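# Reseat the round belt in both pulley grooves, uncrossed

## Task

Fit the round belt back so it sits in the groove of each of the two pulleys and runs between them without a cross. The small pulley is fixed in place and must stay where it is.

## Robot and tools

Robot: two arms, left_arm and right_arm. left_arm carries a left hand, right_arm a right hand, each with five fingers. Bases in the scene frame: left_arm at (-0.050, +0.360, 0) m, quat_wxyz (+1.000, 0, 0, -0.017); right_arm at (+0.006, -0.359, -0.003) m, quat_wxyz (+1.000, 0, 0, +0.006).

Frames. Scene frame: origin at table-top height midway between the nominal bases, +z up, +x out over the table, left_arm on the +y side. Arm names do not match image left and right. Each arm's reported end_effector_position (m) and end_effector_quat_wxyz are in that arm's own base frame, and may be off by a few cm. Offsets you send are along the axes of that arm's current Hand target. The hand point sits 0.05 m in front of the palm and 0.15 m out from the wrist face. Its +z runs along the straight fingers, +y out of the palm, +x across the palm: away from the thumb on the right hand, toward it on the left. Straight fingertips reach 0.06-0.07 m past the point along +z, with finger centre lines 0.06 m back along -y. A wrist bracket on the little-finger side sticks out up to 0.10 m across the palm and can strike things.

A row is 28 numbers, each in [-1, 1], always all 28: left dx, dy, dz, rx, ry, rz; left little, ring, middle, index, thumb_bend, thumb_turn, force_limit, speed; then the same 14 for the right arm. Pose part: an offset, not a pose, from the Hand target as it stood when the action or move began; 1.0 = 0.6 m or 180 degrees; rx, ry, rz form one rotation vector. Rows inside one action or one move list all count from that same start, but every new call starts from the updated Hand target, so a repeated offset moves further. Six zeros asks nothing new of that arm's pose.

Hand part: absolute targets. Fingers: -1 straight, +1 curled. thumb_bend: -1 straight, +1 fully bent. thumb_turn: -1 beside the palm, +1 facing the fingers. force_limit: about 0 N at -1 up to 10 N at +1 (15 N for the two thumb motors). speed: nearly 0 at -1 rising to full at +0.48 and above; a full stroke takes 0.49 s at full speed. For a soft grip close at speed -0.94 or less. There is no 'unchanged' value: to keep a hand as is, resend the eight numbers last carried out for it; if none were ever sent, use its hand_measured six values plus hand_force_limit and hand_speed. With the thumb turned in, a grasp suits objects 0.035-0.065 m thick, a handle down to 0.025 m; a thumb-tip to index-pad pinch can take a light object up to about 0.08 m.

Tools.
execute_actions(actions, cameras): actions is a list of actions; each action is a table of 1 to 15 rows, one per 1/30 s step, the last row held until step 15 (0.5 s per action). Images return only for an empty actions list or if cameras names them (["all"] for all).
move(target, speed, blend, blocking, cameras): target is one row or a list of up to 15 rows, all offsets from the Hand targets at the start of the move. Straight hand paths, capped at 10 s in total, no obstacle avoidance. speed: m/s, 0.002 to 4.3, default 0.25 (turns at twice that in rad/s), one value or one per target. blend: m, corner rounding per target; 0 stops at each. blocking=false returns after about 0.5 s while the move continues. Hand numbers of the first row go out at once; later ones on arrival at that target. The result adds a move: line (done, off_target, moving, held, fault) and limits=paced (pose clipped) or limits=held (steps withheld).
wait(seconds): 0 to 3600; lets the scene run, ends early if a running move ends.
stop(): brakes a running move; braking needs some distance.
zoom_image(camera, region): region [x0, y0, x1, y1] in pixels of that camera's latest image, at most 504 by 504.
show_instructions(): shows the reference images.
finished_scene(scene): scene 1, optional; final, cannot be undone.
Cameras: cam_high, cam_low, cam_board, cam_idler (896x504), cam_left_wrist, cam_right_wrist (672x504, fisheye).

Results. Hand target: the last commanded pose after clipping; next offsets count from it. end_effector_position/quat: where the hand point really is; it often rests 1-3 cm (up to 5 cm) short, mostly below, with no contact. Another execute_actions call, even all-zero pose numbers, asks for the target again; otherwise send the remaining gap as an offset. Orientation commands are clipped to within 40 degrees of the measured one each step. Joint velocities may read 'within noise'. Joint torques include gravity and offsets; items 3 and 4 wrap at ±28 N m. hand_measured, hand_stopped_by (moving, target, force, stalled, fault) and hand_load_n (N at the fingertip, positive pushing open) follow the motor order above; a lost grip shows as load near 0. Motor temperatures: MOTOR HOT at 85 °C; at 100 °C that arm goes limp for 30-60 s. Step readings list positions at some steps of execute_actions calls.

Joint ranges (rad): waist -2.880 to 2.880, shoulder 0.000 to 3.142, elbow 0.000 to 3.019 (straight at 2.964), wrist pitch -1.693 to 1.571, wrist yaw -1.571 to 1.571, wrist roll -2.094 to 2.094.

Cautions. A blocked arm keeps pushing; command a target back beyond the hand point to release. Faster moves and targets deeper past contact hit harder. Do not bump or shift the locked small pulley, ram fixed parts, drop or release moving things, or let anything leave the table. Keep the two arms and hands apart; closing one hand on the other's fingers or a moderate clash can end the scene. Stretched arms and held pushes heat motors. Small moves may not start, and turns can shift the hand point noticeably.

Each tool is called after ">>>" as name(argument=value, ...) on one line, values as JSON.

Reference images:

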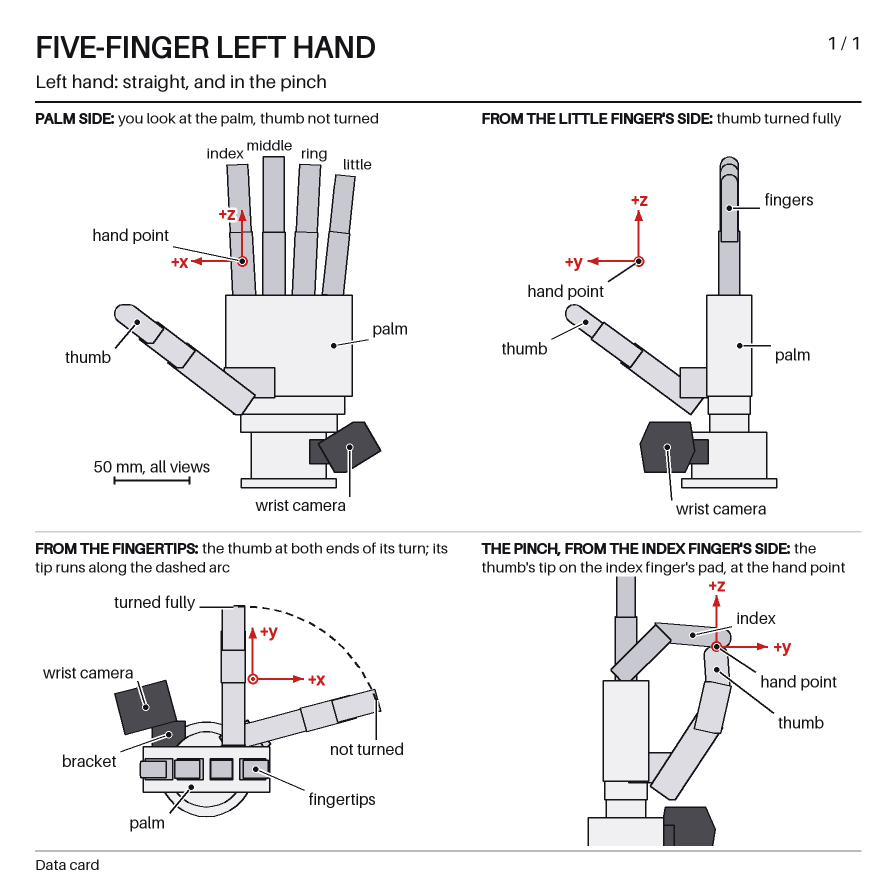

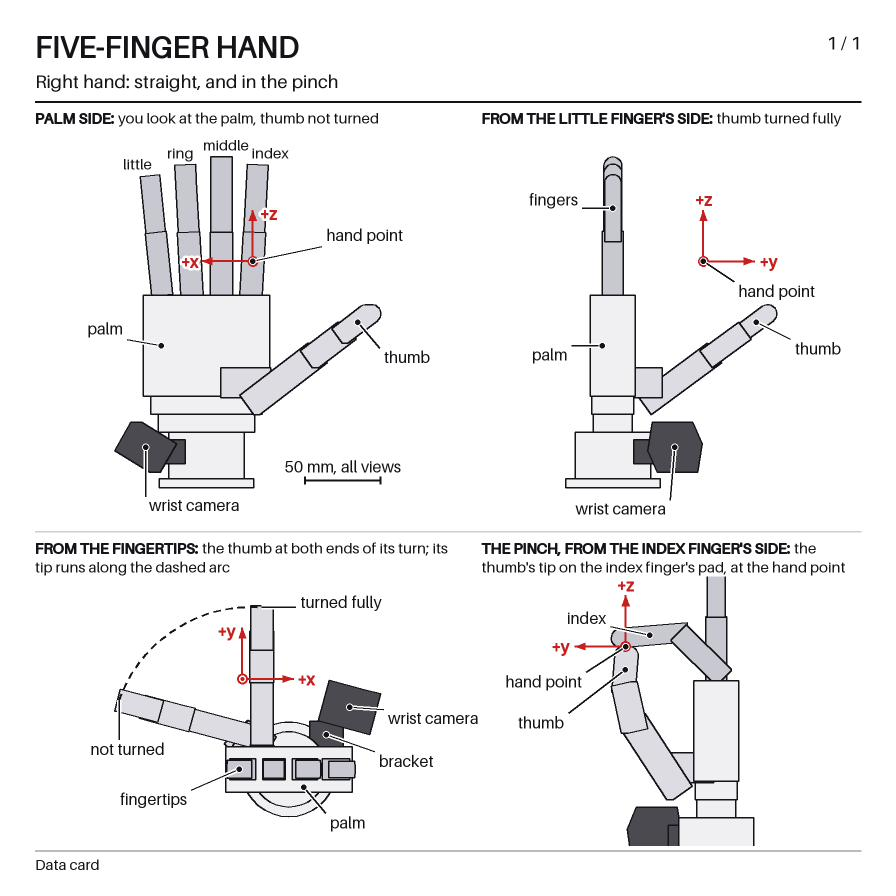

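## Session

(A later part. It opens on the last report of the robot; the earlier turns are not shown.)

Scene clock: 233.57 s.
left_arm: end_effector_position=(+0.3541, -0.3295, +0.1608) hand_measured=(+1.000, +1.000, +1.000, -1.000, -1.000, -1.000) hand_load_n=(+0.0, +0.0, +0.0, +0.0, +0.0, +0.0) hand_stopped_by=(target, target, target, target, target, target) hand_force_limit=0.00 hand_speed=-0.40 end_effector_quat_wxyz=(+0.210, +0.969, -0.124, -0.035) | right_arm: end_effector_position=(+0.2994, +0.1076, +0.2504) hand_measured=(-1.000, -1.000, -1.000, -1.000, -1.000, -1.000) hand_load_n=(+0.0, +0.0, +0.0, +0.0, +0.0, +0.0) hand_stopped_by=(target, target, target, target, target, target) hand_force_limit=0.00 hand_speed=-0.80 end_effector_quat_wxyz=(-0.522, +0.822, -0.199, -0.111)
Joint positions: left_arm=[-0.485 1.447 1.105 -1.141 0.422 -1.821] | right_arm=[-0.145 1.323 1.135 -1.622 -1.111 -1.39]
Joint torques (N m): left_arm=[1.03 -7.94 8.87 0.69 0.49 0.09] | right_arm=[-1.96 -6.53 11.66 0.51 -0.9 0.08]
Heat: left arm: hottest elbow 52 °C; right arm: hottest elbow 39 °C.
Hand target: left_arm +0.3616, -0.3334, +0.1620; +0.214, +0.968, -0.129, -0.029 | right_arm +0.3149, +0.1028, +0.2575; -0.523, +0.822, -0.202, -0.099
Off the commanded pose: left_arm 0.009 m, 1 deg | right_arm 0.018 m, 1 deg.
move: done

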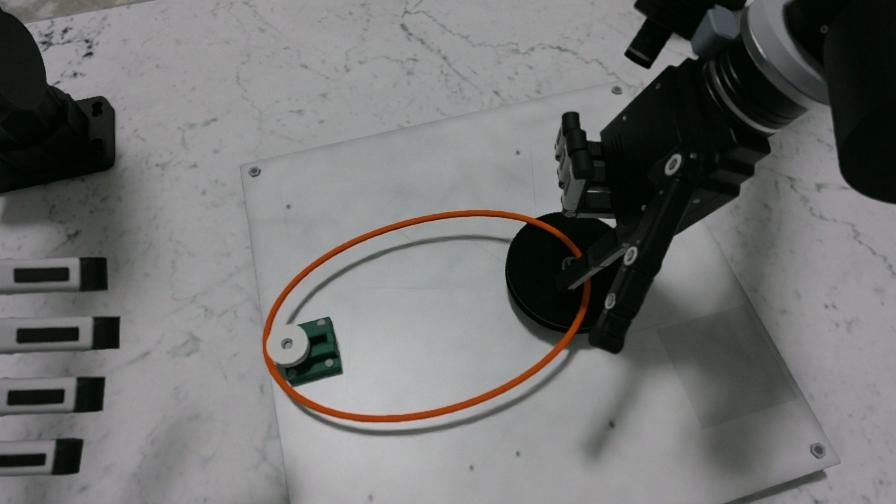

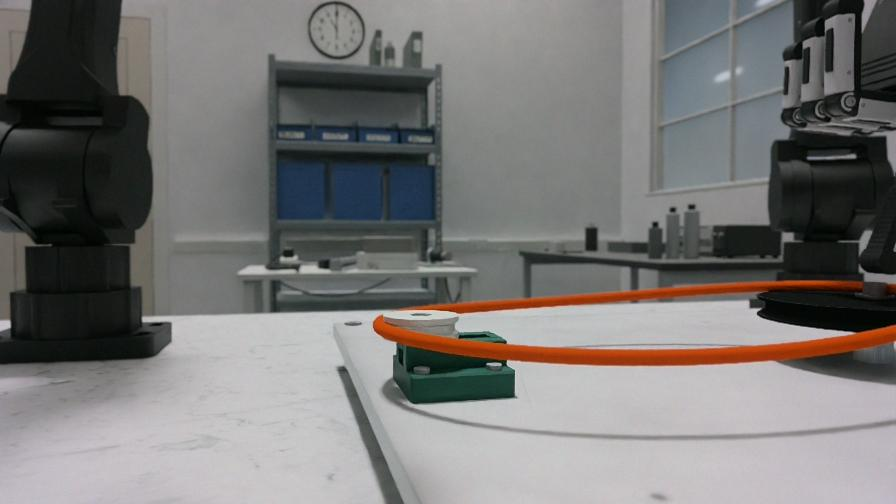

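>>> move(target=[-0.0065,-0.0068,0.0188,0,0,0,1,1,1,-1,-1,-1,0,-0.4,0,0,0,0,0,0,-1,-1,-1,-1,-1,-1,0,-0.8], speed=0.03, cameras=["cam_board","cam_idler","cam_low"])

>>> zoom_image(camera="cam_idler", region=[746, 200, 896, 350])

>>> zoom_image(camera="cam_board", region=[500, 190, 700, 340])

>>> zoom_image(camera="cam_low", region=[560, 220, 700, 320])

Scene clock: 254.30 s.
left_arm: end_effector_position=(+0.3567, -0.3308, +0.1560) hand_measured=(+1.000, +1.000, +1.000, -1.000, -1.000, -1.000) hand_load_n=(+0.0, +0.0, +0.0, +0.0, +0.0, +0.0) hand_stopped_by=(target, target, target, target, target, target) hand_force_limit=0.00 hand_speed=-0.40 end_effector_quat_wxyz=(+0.214, +0.968, -0.126, -0.027) | right_arm: end_effector_position=(+0.2994, +0.1076, +0.2504) hand_measured=(-1.000, -1.000, -1.000, -1.000, -1.000, -1.000) hand_load_n=(+0.0, +0.0, +0.0, +0.0, +0.0, +0.0) hand_stopped_by=(target, target, target, target, target, target) hand_force_limit=0.00 hand_speed=-0.80 end_effector_quat_wxyz=(-0.522, +0.822, -0.199, -0.111)
Joint positions: left_arm=[-0.485 1.45 1.09 -1.106 0.422 -1.821] | right_arm=[-0.145 1.323 1.135 -1.622 -1.111 -1.39]
Joint torques (N m): left_arm=[0.62 -8 7.62 0.64 0.47 0.04] | right_arm=[-1.96 -6.53 11.66 0.5 -0.9 0.08]
Heat: left arm: hottest elbow 50 °C; right arm: hottest elbow 39 °C.
Hand target: left_arm +0.3576, -0.3334, +0.1502; +0.214, +0.968, -0.129, -0.028 | right_arm +0.3149, +0.1028, +0.2575; -0.523, +0.822, -0.202, -0.099
Off the commanded pose: left_arm 0.007 m, 0 deg | right_arm 0.018 m, 1 deg.
move: done
Images, in order (width x height): cam_low 896x504, cam_board 896x504, cam_idler 896x504.

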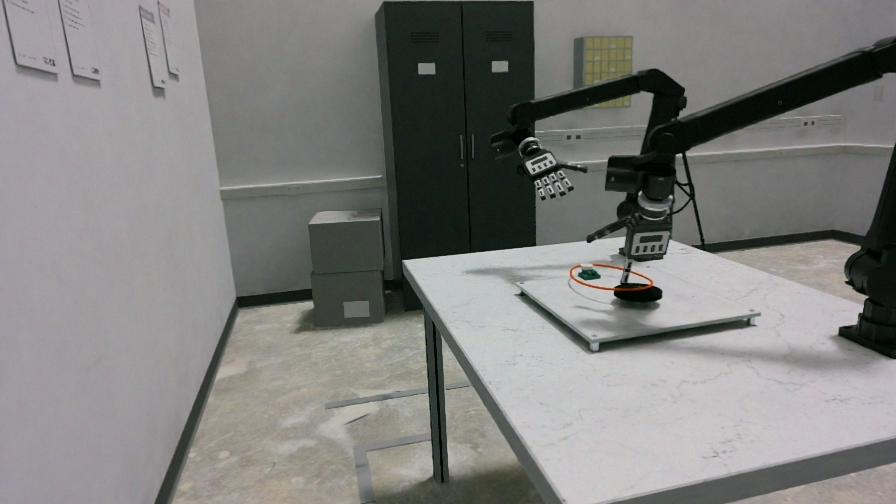

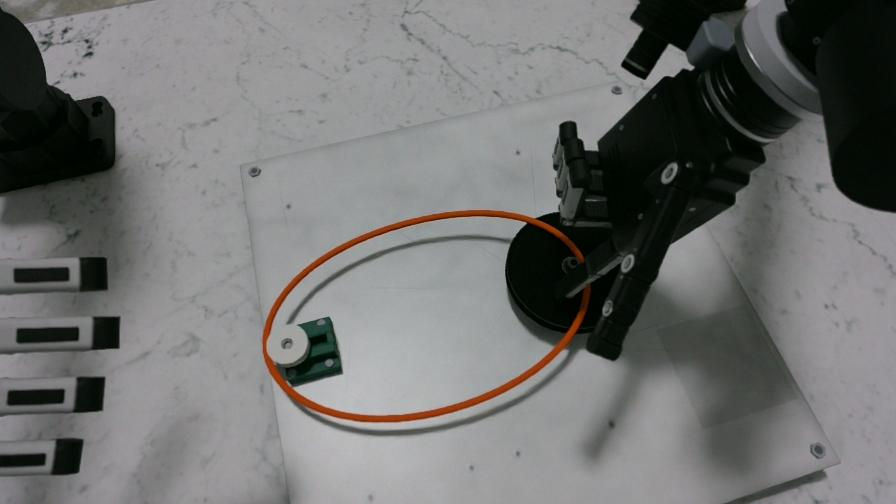

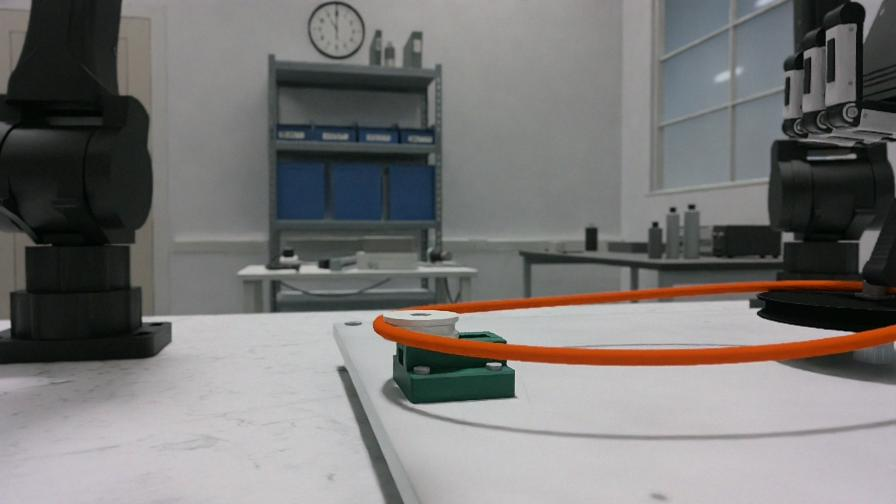

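Scaled by 3.360 from the camera's image (finer frame: 1280x720).

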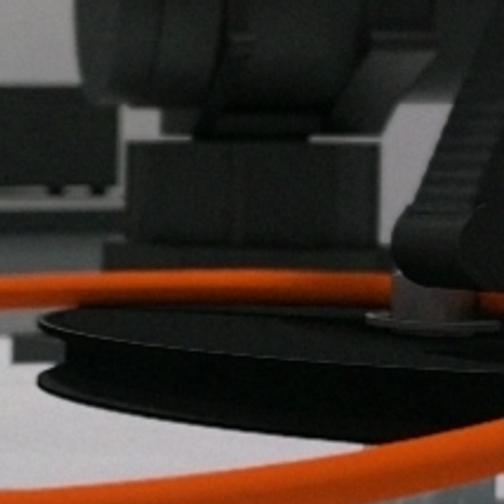

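Scaled by 2.520 from the camera's image (finer frame: 1280x720).

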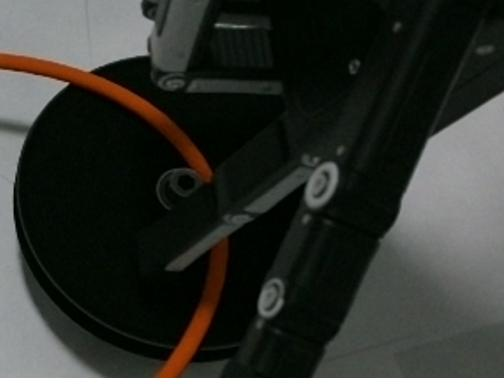

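Scaled by 3.600 from the camera's image (finer frame: 1280x720).

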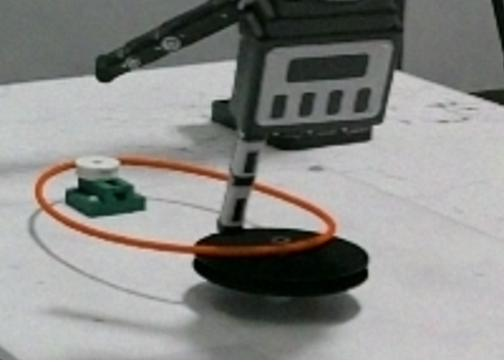

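>>> move(target=[-0.0098,-0.0098,0.0122,0,0,0,1,1,1,-1,-1,-1,0,-0.4,0,0,0,0,0,0,-1,-1,-1,-1,-1,-1,0,-0.8], speed=0.03, cameras=["cam_board","cam_idler","cam_low"])

>>> zoom_image(camera="cam_idler", region=[746, 200, 896, 350])

>>> zoom_image(camera="cam_low", region=[560, 220, 700, 320])

Scene clock: 269.50 s.
left_arm: end_effector_position=(+0.3520, -0.3289, +0.1466) hand_measured=(+1.000, +1.000, +1.000, -1.000, -1.000, -1.000) hand_load_n=(+0.5, +0.0, +0.0, -0.5, -0.5, +0.0) hand_stopped_by=(target, target, target, target, target, target) hand_force_limit=0.00 hand_speed=-0.40 end_effector_quat_wxyz=(+0.214, +0.968, -0.125, -0.030) | right_arm: end_effector_position=(+0.2994, +0.1076, +0.2504) hand_measured=(-1.000, -1.000, -1.000, -1.000, -1.000, -1.000) hand_load_n=(+0.0, +0.0, +0.0, +0.0, +0.0, +0.0) hand_stopped_by=(target, target, target, target, target, target) hand_force_limit=0.00 hand_speed=-0.80 end_effector_quat_wxyz=(-0.522, +0.822, -0.199, -0.111)
Joint positions: left_arm=[-0.485 1.45 1.064 -1.085 0.425 -1.821] | right_arm=[-0.145 1.323 1.135 -1.622 -1.111 -1.39]
Joint torques (N m): left_arm=[0.85 -8.29 7.1 0.84 0.35 0.07] | right_arm=[-1.96 -6.59 11.64 0.51 -0.9 0.07]
Heat: left arm: hottest elbow 47 °C; right arm: hottest elbow 39 °C.
Hand target: left_arm +0.3525, -0.3297, +0.1410; +0.214, +0.968, -0.129, -0.028 | right_arm +0.3149, +0.1028, +0.2575; -0.523, +0.822, -0.202, -0.099
Off the commanded pose: left_arm 0.006 m, 1 deg | right_arm 0.018 m, 1 deg.
move: done
Images, in order (width x height): cam_low 896x504, cam_board 896x504, cam_idler 896x504.

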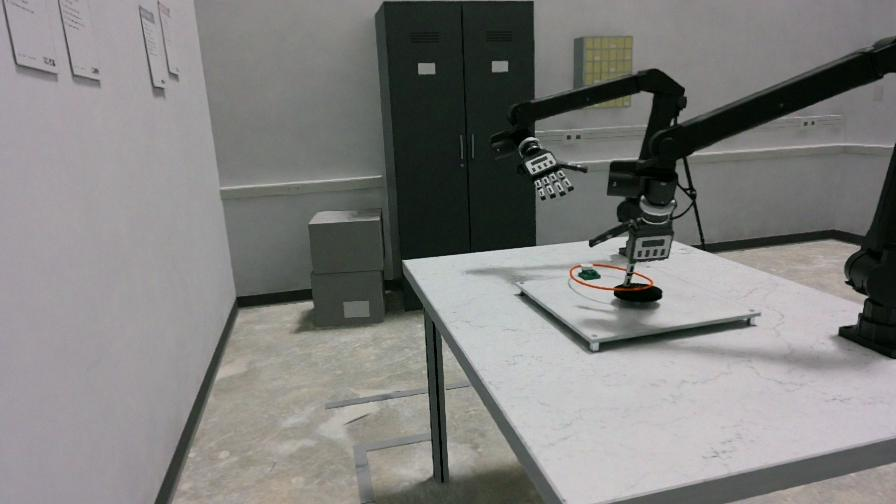

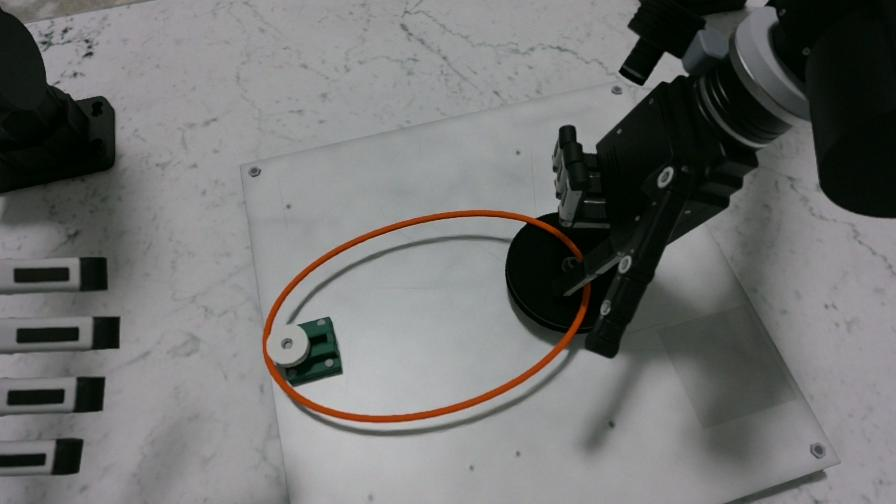

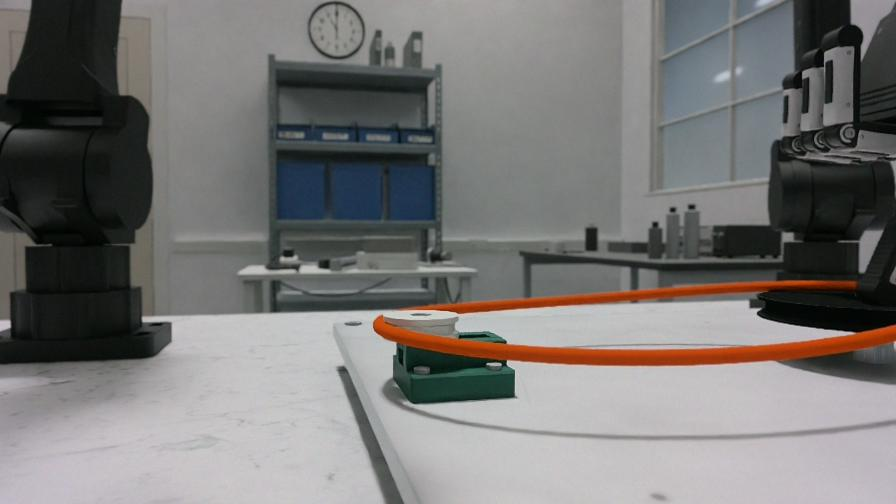

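Scaled by 3.360 from the camera's image (finer frame: 1280x720).

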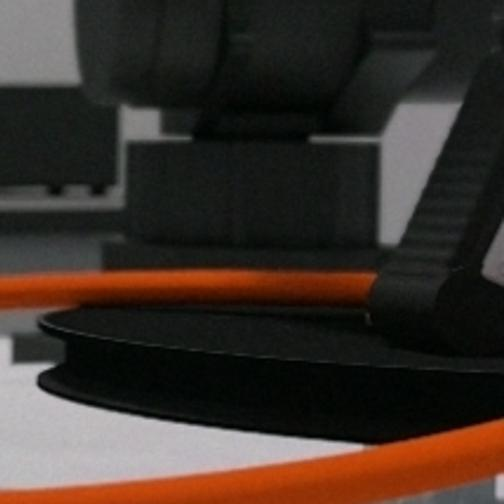

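Scaled by 3.600 from the camera's image (finer frame: 1280x720).

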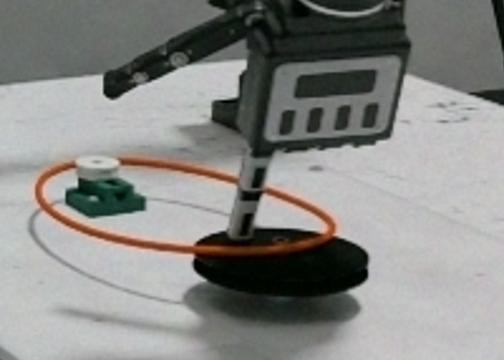

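>>> move(target=[[-0.0147,-0.0406,-0.0262,0,0,0,1,1,1,-1,-1,-1,0,-0.4,0,0,0,0,0,0,-1,-1,-1,-1,-1,-1,0,-0.8],[-0.0407,-0.0555,-0.033,0,0,0,1,1,1,-1,-1,-1,0,-0.4,0,0,0,0,0,0,-1,-1,-1,-1,-1,-1,0,-0.8]], speed=0.03, blend=0.01, cameras=["cam_board","cam_idler","cam_low","cam_high"])

>>> zoom_image(camera="cam_idler", region=[746, 200, 896, 350])

>>> zoom_image(camera="cam_low", region=[560, 220, 700, 320])

>>> zoom_image(camera="cam_board", region=[480, 190, 680, 340])

Scene clock: 287.73 s.
left_arm: end_effector_position=(+0.3413, -0.2940, +0.1468) hand_measured=(+1.000, +1.000, +1.000, -1.000, -1.000, -1.000) hand_load_n=(+0.0, +0.0, +0.0, -2.5, -0.5, +0.0) hand_stopped_by=(target, target, target, target, target, target) hand_force_limit=0.00 hand_speed=-0.40 end_effector_quat_wxyz=(+0.219, +0.966, -0.134, -0.024) | right_arm: end_effector_position=(+0.2994, +0.1076, +0.2504) hand_measured=(-1.000, -1.000, -1.000, -1.000, -1.000, -1.000) hand_load_n=(+0.0, +0.0, +0.0, +0.0, +0.0, +0.0) hand_stopped_by=(target, target, target, target, target, target) hand_force_limit=0.00 hand_speed=-0.80 end_effector_quat_wxyz=(-0.522, +0.822, -0.199, -0.111)
Joint positions: left_arm=[-0.413 1.389 0.998 -1.102 0.437 -1.726] | right_arm=[-0.145 1.323 1.135 -1.622 -1.111 -1.39]
Joint torques (N m): left_arm=[2.02 -8.47 6.98 -0.32 0.14 0.05] | right_arm=[-1.96 -6.59 11.66 0.5 -0.9 0.08]
Motor temperatures (°C): left_arm=[27 30 46 27 32 32] | right_arm=[28 29 39 29 29 27]
Heat: left arm: hottest elbow 46 °C; right arm: hottest elbow 39 °C.
Hand target: left_arm +0.3391, -0.2860, +0.1449; +0.214, +0.968, -0.129, -0.028 | right_arm +0.3149, +0.1028, +0.2575; -0.523, +0.822, -0.202, -0.099
Off the commanded pose: left_arm 0.008 m, 1 deg | right_arm 0.018 m, 1 deg.
move: done; blend cut to 0.0092 m at target 1
Images, in order (width x height): cam_high 896x504, cam_low 896x504, cam_board 896x504, cam_idler 896x504.

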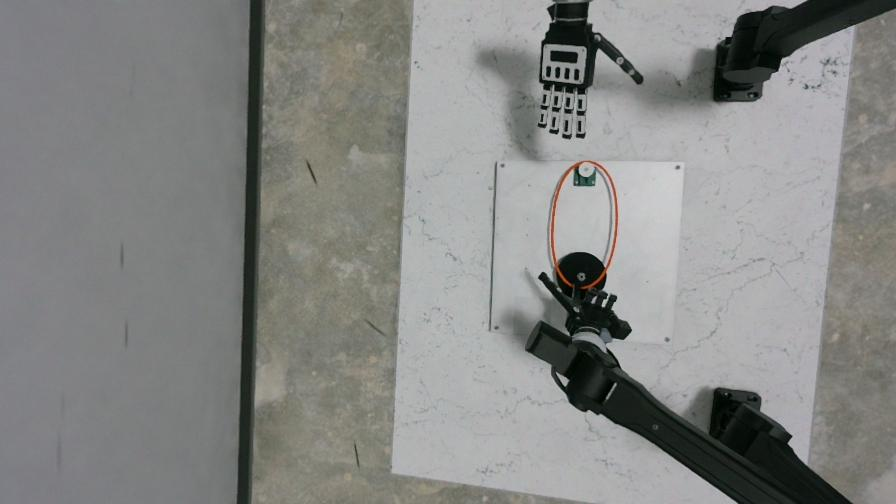

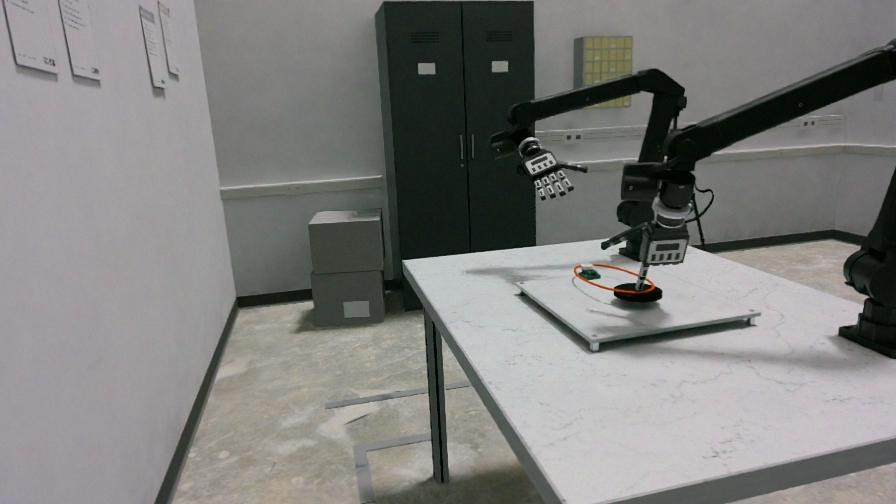

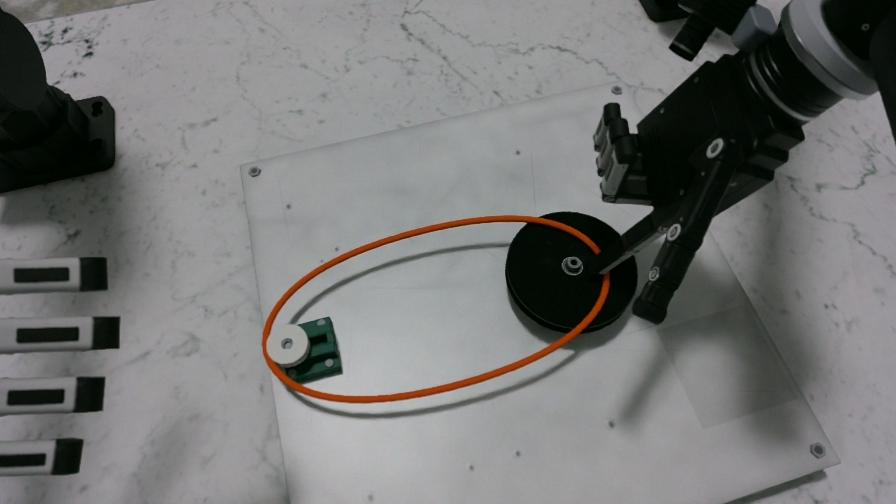

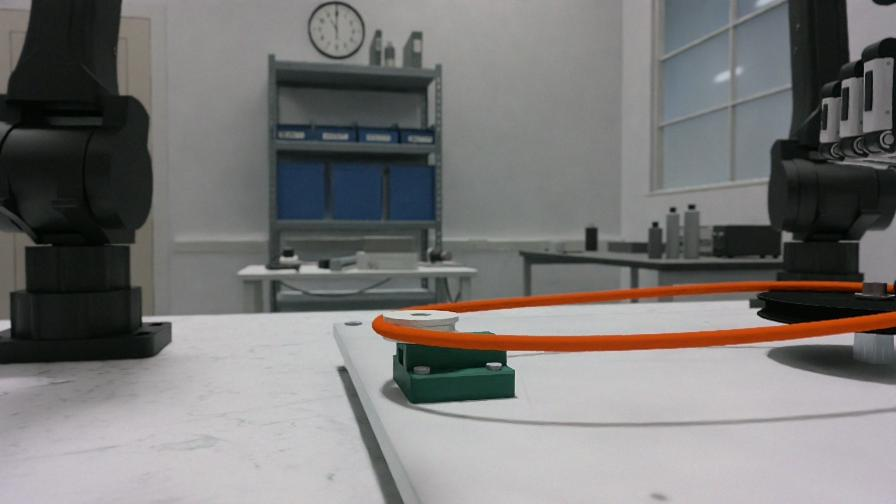

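Scaled by 3.360 from the camera's image (finer frame: 1280x720).

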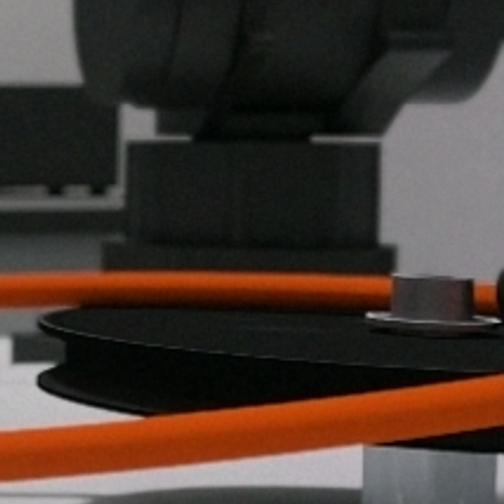

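Scaled by 3.600 from the camera's image (finer frame: 1280x720).

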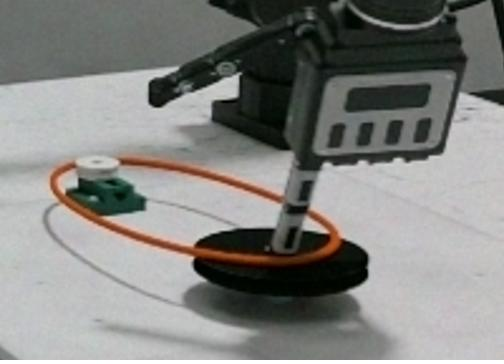

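Scaled by 2.520 from the camera's image (finer frame: 1280x720).

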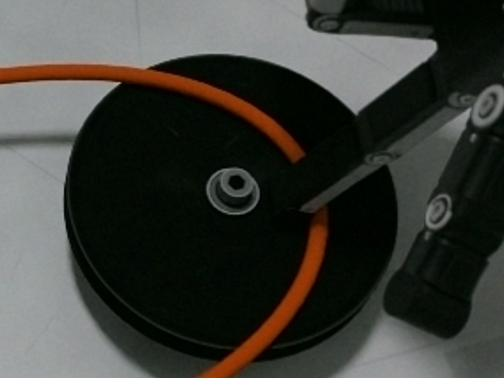

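>>> move(target=[-0.0225,-0.032,-0.015,0,0,0,1,1,1,-1,-1,-1,0,-0.4,0,0,0,0,0,0,-1,-1,-1,-1,-1,-1,0,-0.8], speed=0.03, cameras=["cam_board","cam_idler","cam_low","cam_high"])

>>> zoom_image(camera="cam_low", region=[560, 220, 700, 320])

>>> zoom_image(camera="cam_board", region=[480, 190, 680, 340])

Scene clock: 301.97 s.
left_arm: end_effector_position=(+0.3329, -0.2722, +0.1466) hand_measured=(+1.000, +1.000, +1.000, -1.000, -1.000, -1.000) hand_load_n=(+0.0, +0.0, +0.0, -4.0, -0.5, +0.0) hand_stopped_by=(target, target, target, target, target, target) hand_force_limit=0.00 hand_speed=-0.40 end_effector_quat_wxyz=(+0.221, +0.965, -0.137, -0.025) | right_arm: end_effector_position=(+0.2994, +0.1076, +0.2504) hand_measured=(-1.000, -1.000, -1.000, -1.000, -1.000, -1.000) hand_load_n=(+0.0, +0.0, +0.0, +0.0, +0.0, +0.0) hand_stopped_by=(target, target, target, target, target, target) hand_force_limit=0.00 hand_speed=-0.80 end_effector_quat_wxyz=(-0.522, +0.822, -0.199, -0.111)
Joint positions: left_arm=[-0.365 1.355 0.963 -1.126 0.445 -1.665] | right_arm=[-0.145 1.323 1.135 -1.622 -1.111 -1.39]
Joint torques (N m): left_arm=[2.43 -8.35 6.98 -0.42 -0.07 0.04] | right_arm=[-1.96 -6.53 11.66 0.51 -0.9 0.07]
Heat: left arm: hottest elbow 45 °C; right arm: hottest elbow 39 °C.
Hand target: left_arm +0.3317, -0.2621, +0.1450; +0.214, +0.968, -0.129, -0.028 | right_arm +0.3149, +0.1028, +0.2575; -0.523, +0.822, -0.202, -0.099
Off the commanded pose: left_arm 0.010 m, 1 deg | right_arm 0.018 m, 1 deg.
move: done
Images, in order (width x height): cam_high 896x504, cam_low 896x504, cam_board 896x504, cam_idler 896x504.

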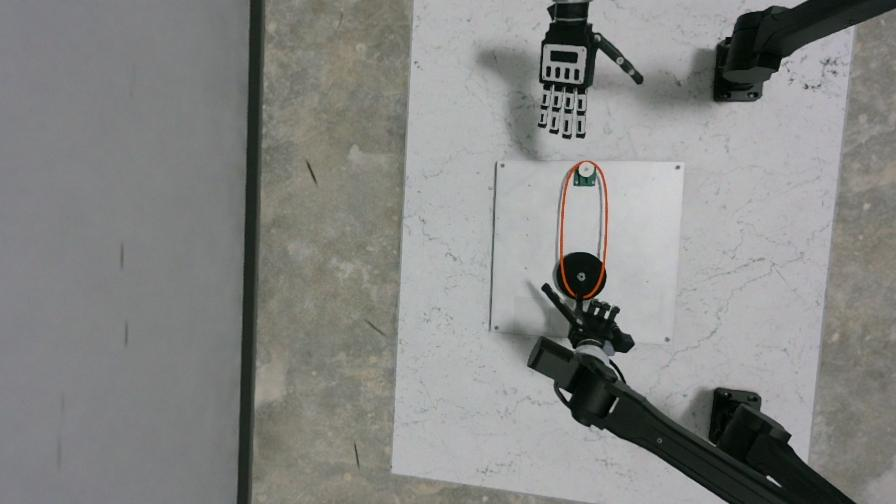

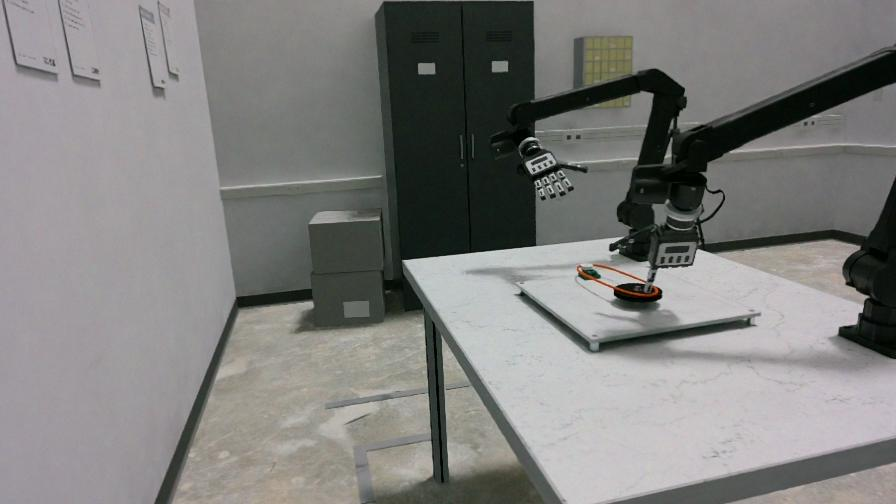

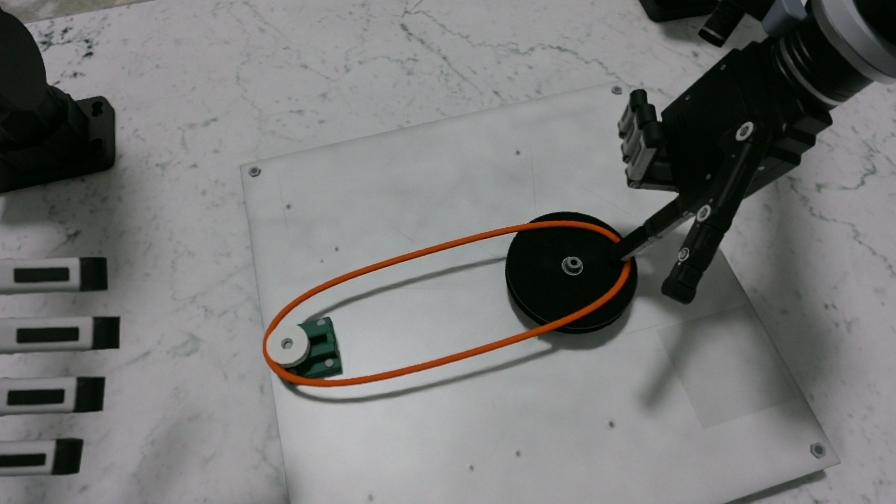

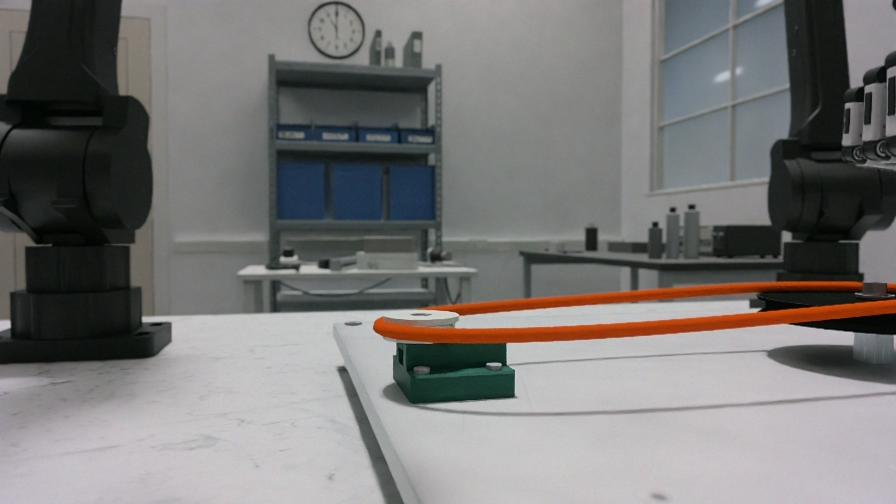

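Scaled by 3.600 from the camera's image (finer frame: 1280x720).

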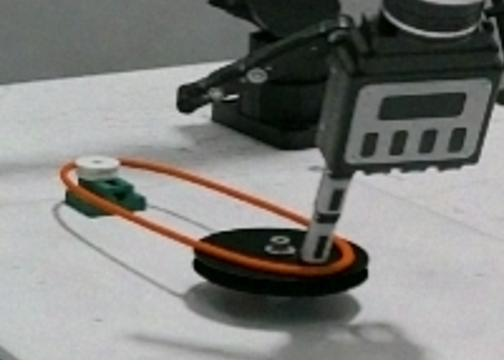

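Scaled by 2.520 from the camera's image (finer frame: 1280x720).

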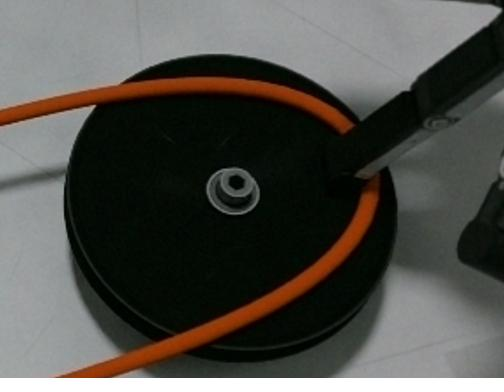

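>>> move(target=[-0.0125,-0.024,-0.012,0,0,0,1,1,1,-1,-1,-1,0,-0.4,0,0,0,0,0,0,-1,-1,-1,-1,-1,-1,0,-0.8], speed=0.03, cameras=["cam_board","cam_low","cam_high"])

>>> zoom_image(camera="cam_low", region=[560, 220, 700, 320])

>>> zoom_image(camera="cam_board", region=[480, 190, 680, 340])

Scene clock: 310.67 s.
left_arm: end_effector_position=(+0.3291, -0.2595, +0.1493) hand_measured=(+1.000, +1.000, +1.000, -1.000, -1.000, -1.000) hand_load_n=(+0.0, +0.0, +0.0, -6.5, -0.5, +0.0) hand_stopped_by=(target, target, target, target, target, target) hand_force_limit=0.00 hand_speed=-0.40 end_effector_quat_wxyz=(+0.226, +0.963, -0.145, -0.023) | right_arm: end_effector_position=(+0.2994, +0.1076, +0.2504) hand_measured=(-1.000, -1.000, -1.000, -1.000, -1.000, -1.000) hand_load_n=(+0.0, +0.0, +0.0, +0.0, +0.0, -0.5) hand_stopped_by=(target, target, target, target, target, target) hand_force_limit=0.00 hand_speed=-0.80 end_effector_quat_wxyz=(-0.522, +0.822, -0.199, -0.111)
Joint positions: left_arm=[-0.33 1.336 0.948 -1.143 0.457 -1.611] | right_arm=[-0.145 1.323 1.135 -1.622 -1.111 -1.39]
Joint torques (N m): left_arm=[3.31 -8 6.8 -0.69 -0.48 0.01] | right_arm=[-1.9 -6.53 11.66 0.5 -0.9 0.08]
Heat: left arm: hottest elbow 45 °C; right arm: hottest elbow 39 °C.
Hand target: left_arm +0.3286, -0.2446, +0.1455; +0.214, +0.968, -0.129, -0.028 | right_arm +0.3149, +0.1028, +0.2575; -0.523, +0.822, -0.202, -0.099
Off the commanded pose: left_arm 0.015 m, 2 deg | right_arm 0.018 m, 1 deg.
move: off_target (left_arm)
Images, in order (width x height): cam_high 896x504, cam_low 896x504, cam_board 896x504.

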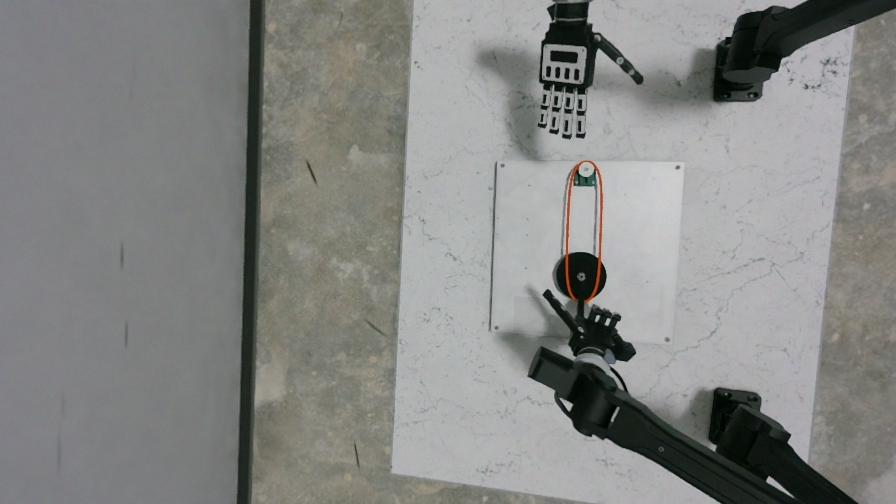

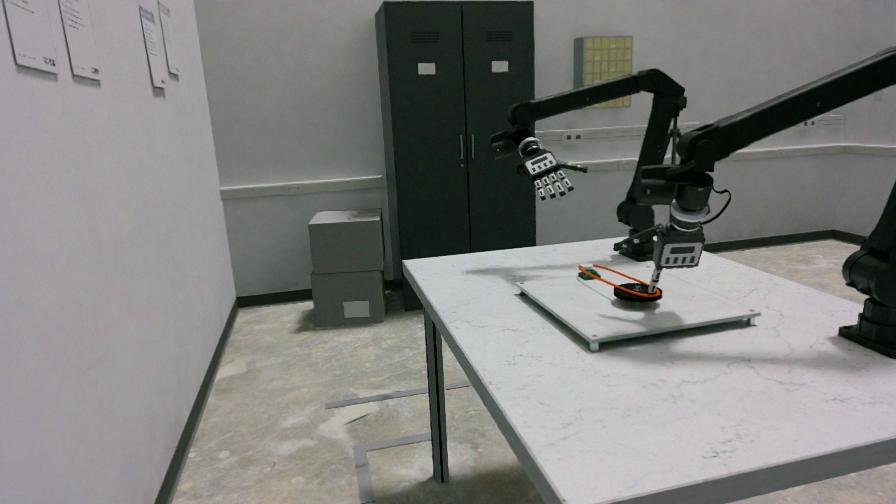

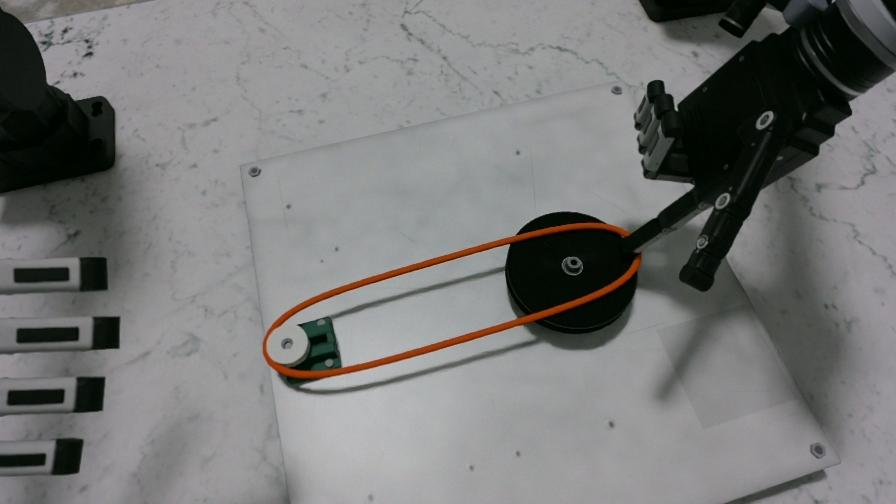

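Scaled by 3.600 from the camera's image (finer frame: 1280x720).

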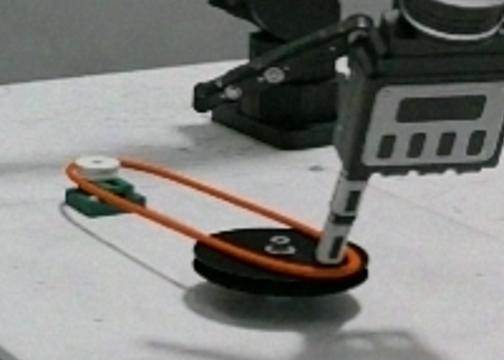

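Scaled by 2.520 from the camera's image (finer frame: 1280x720).

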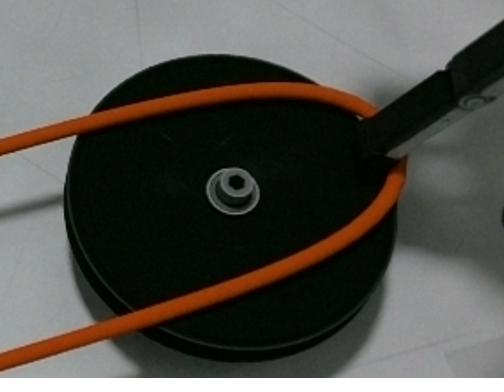

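>>> zoom_image(camera="cam_high", region=[540, 235, 630, 325])

Scaled by 5.600 from the camera's image (finer frame: 1280x720).

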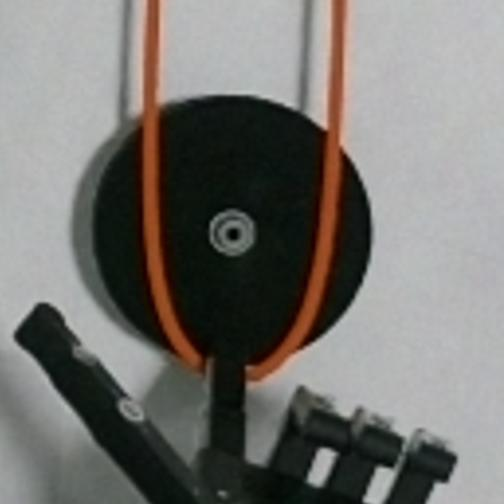

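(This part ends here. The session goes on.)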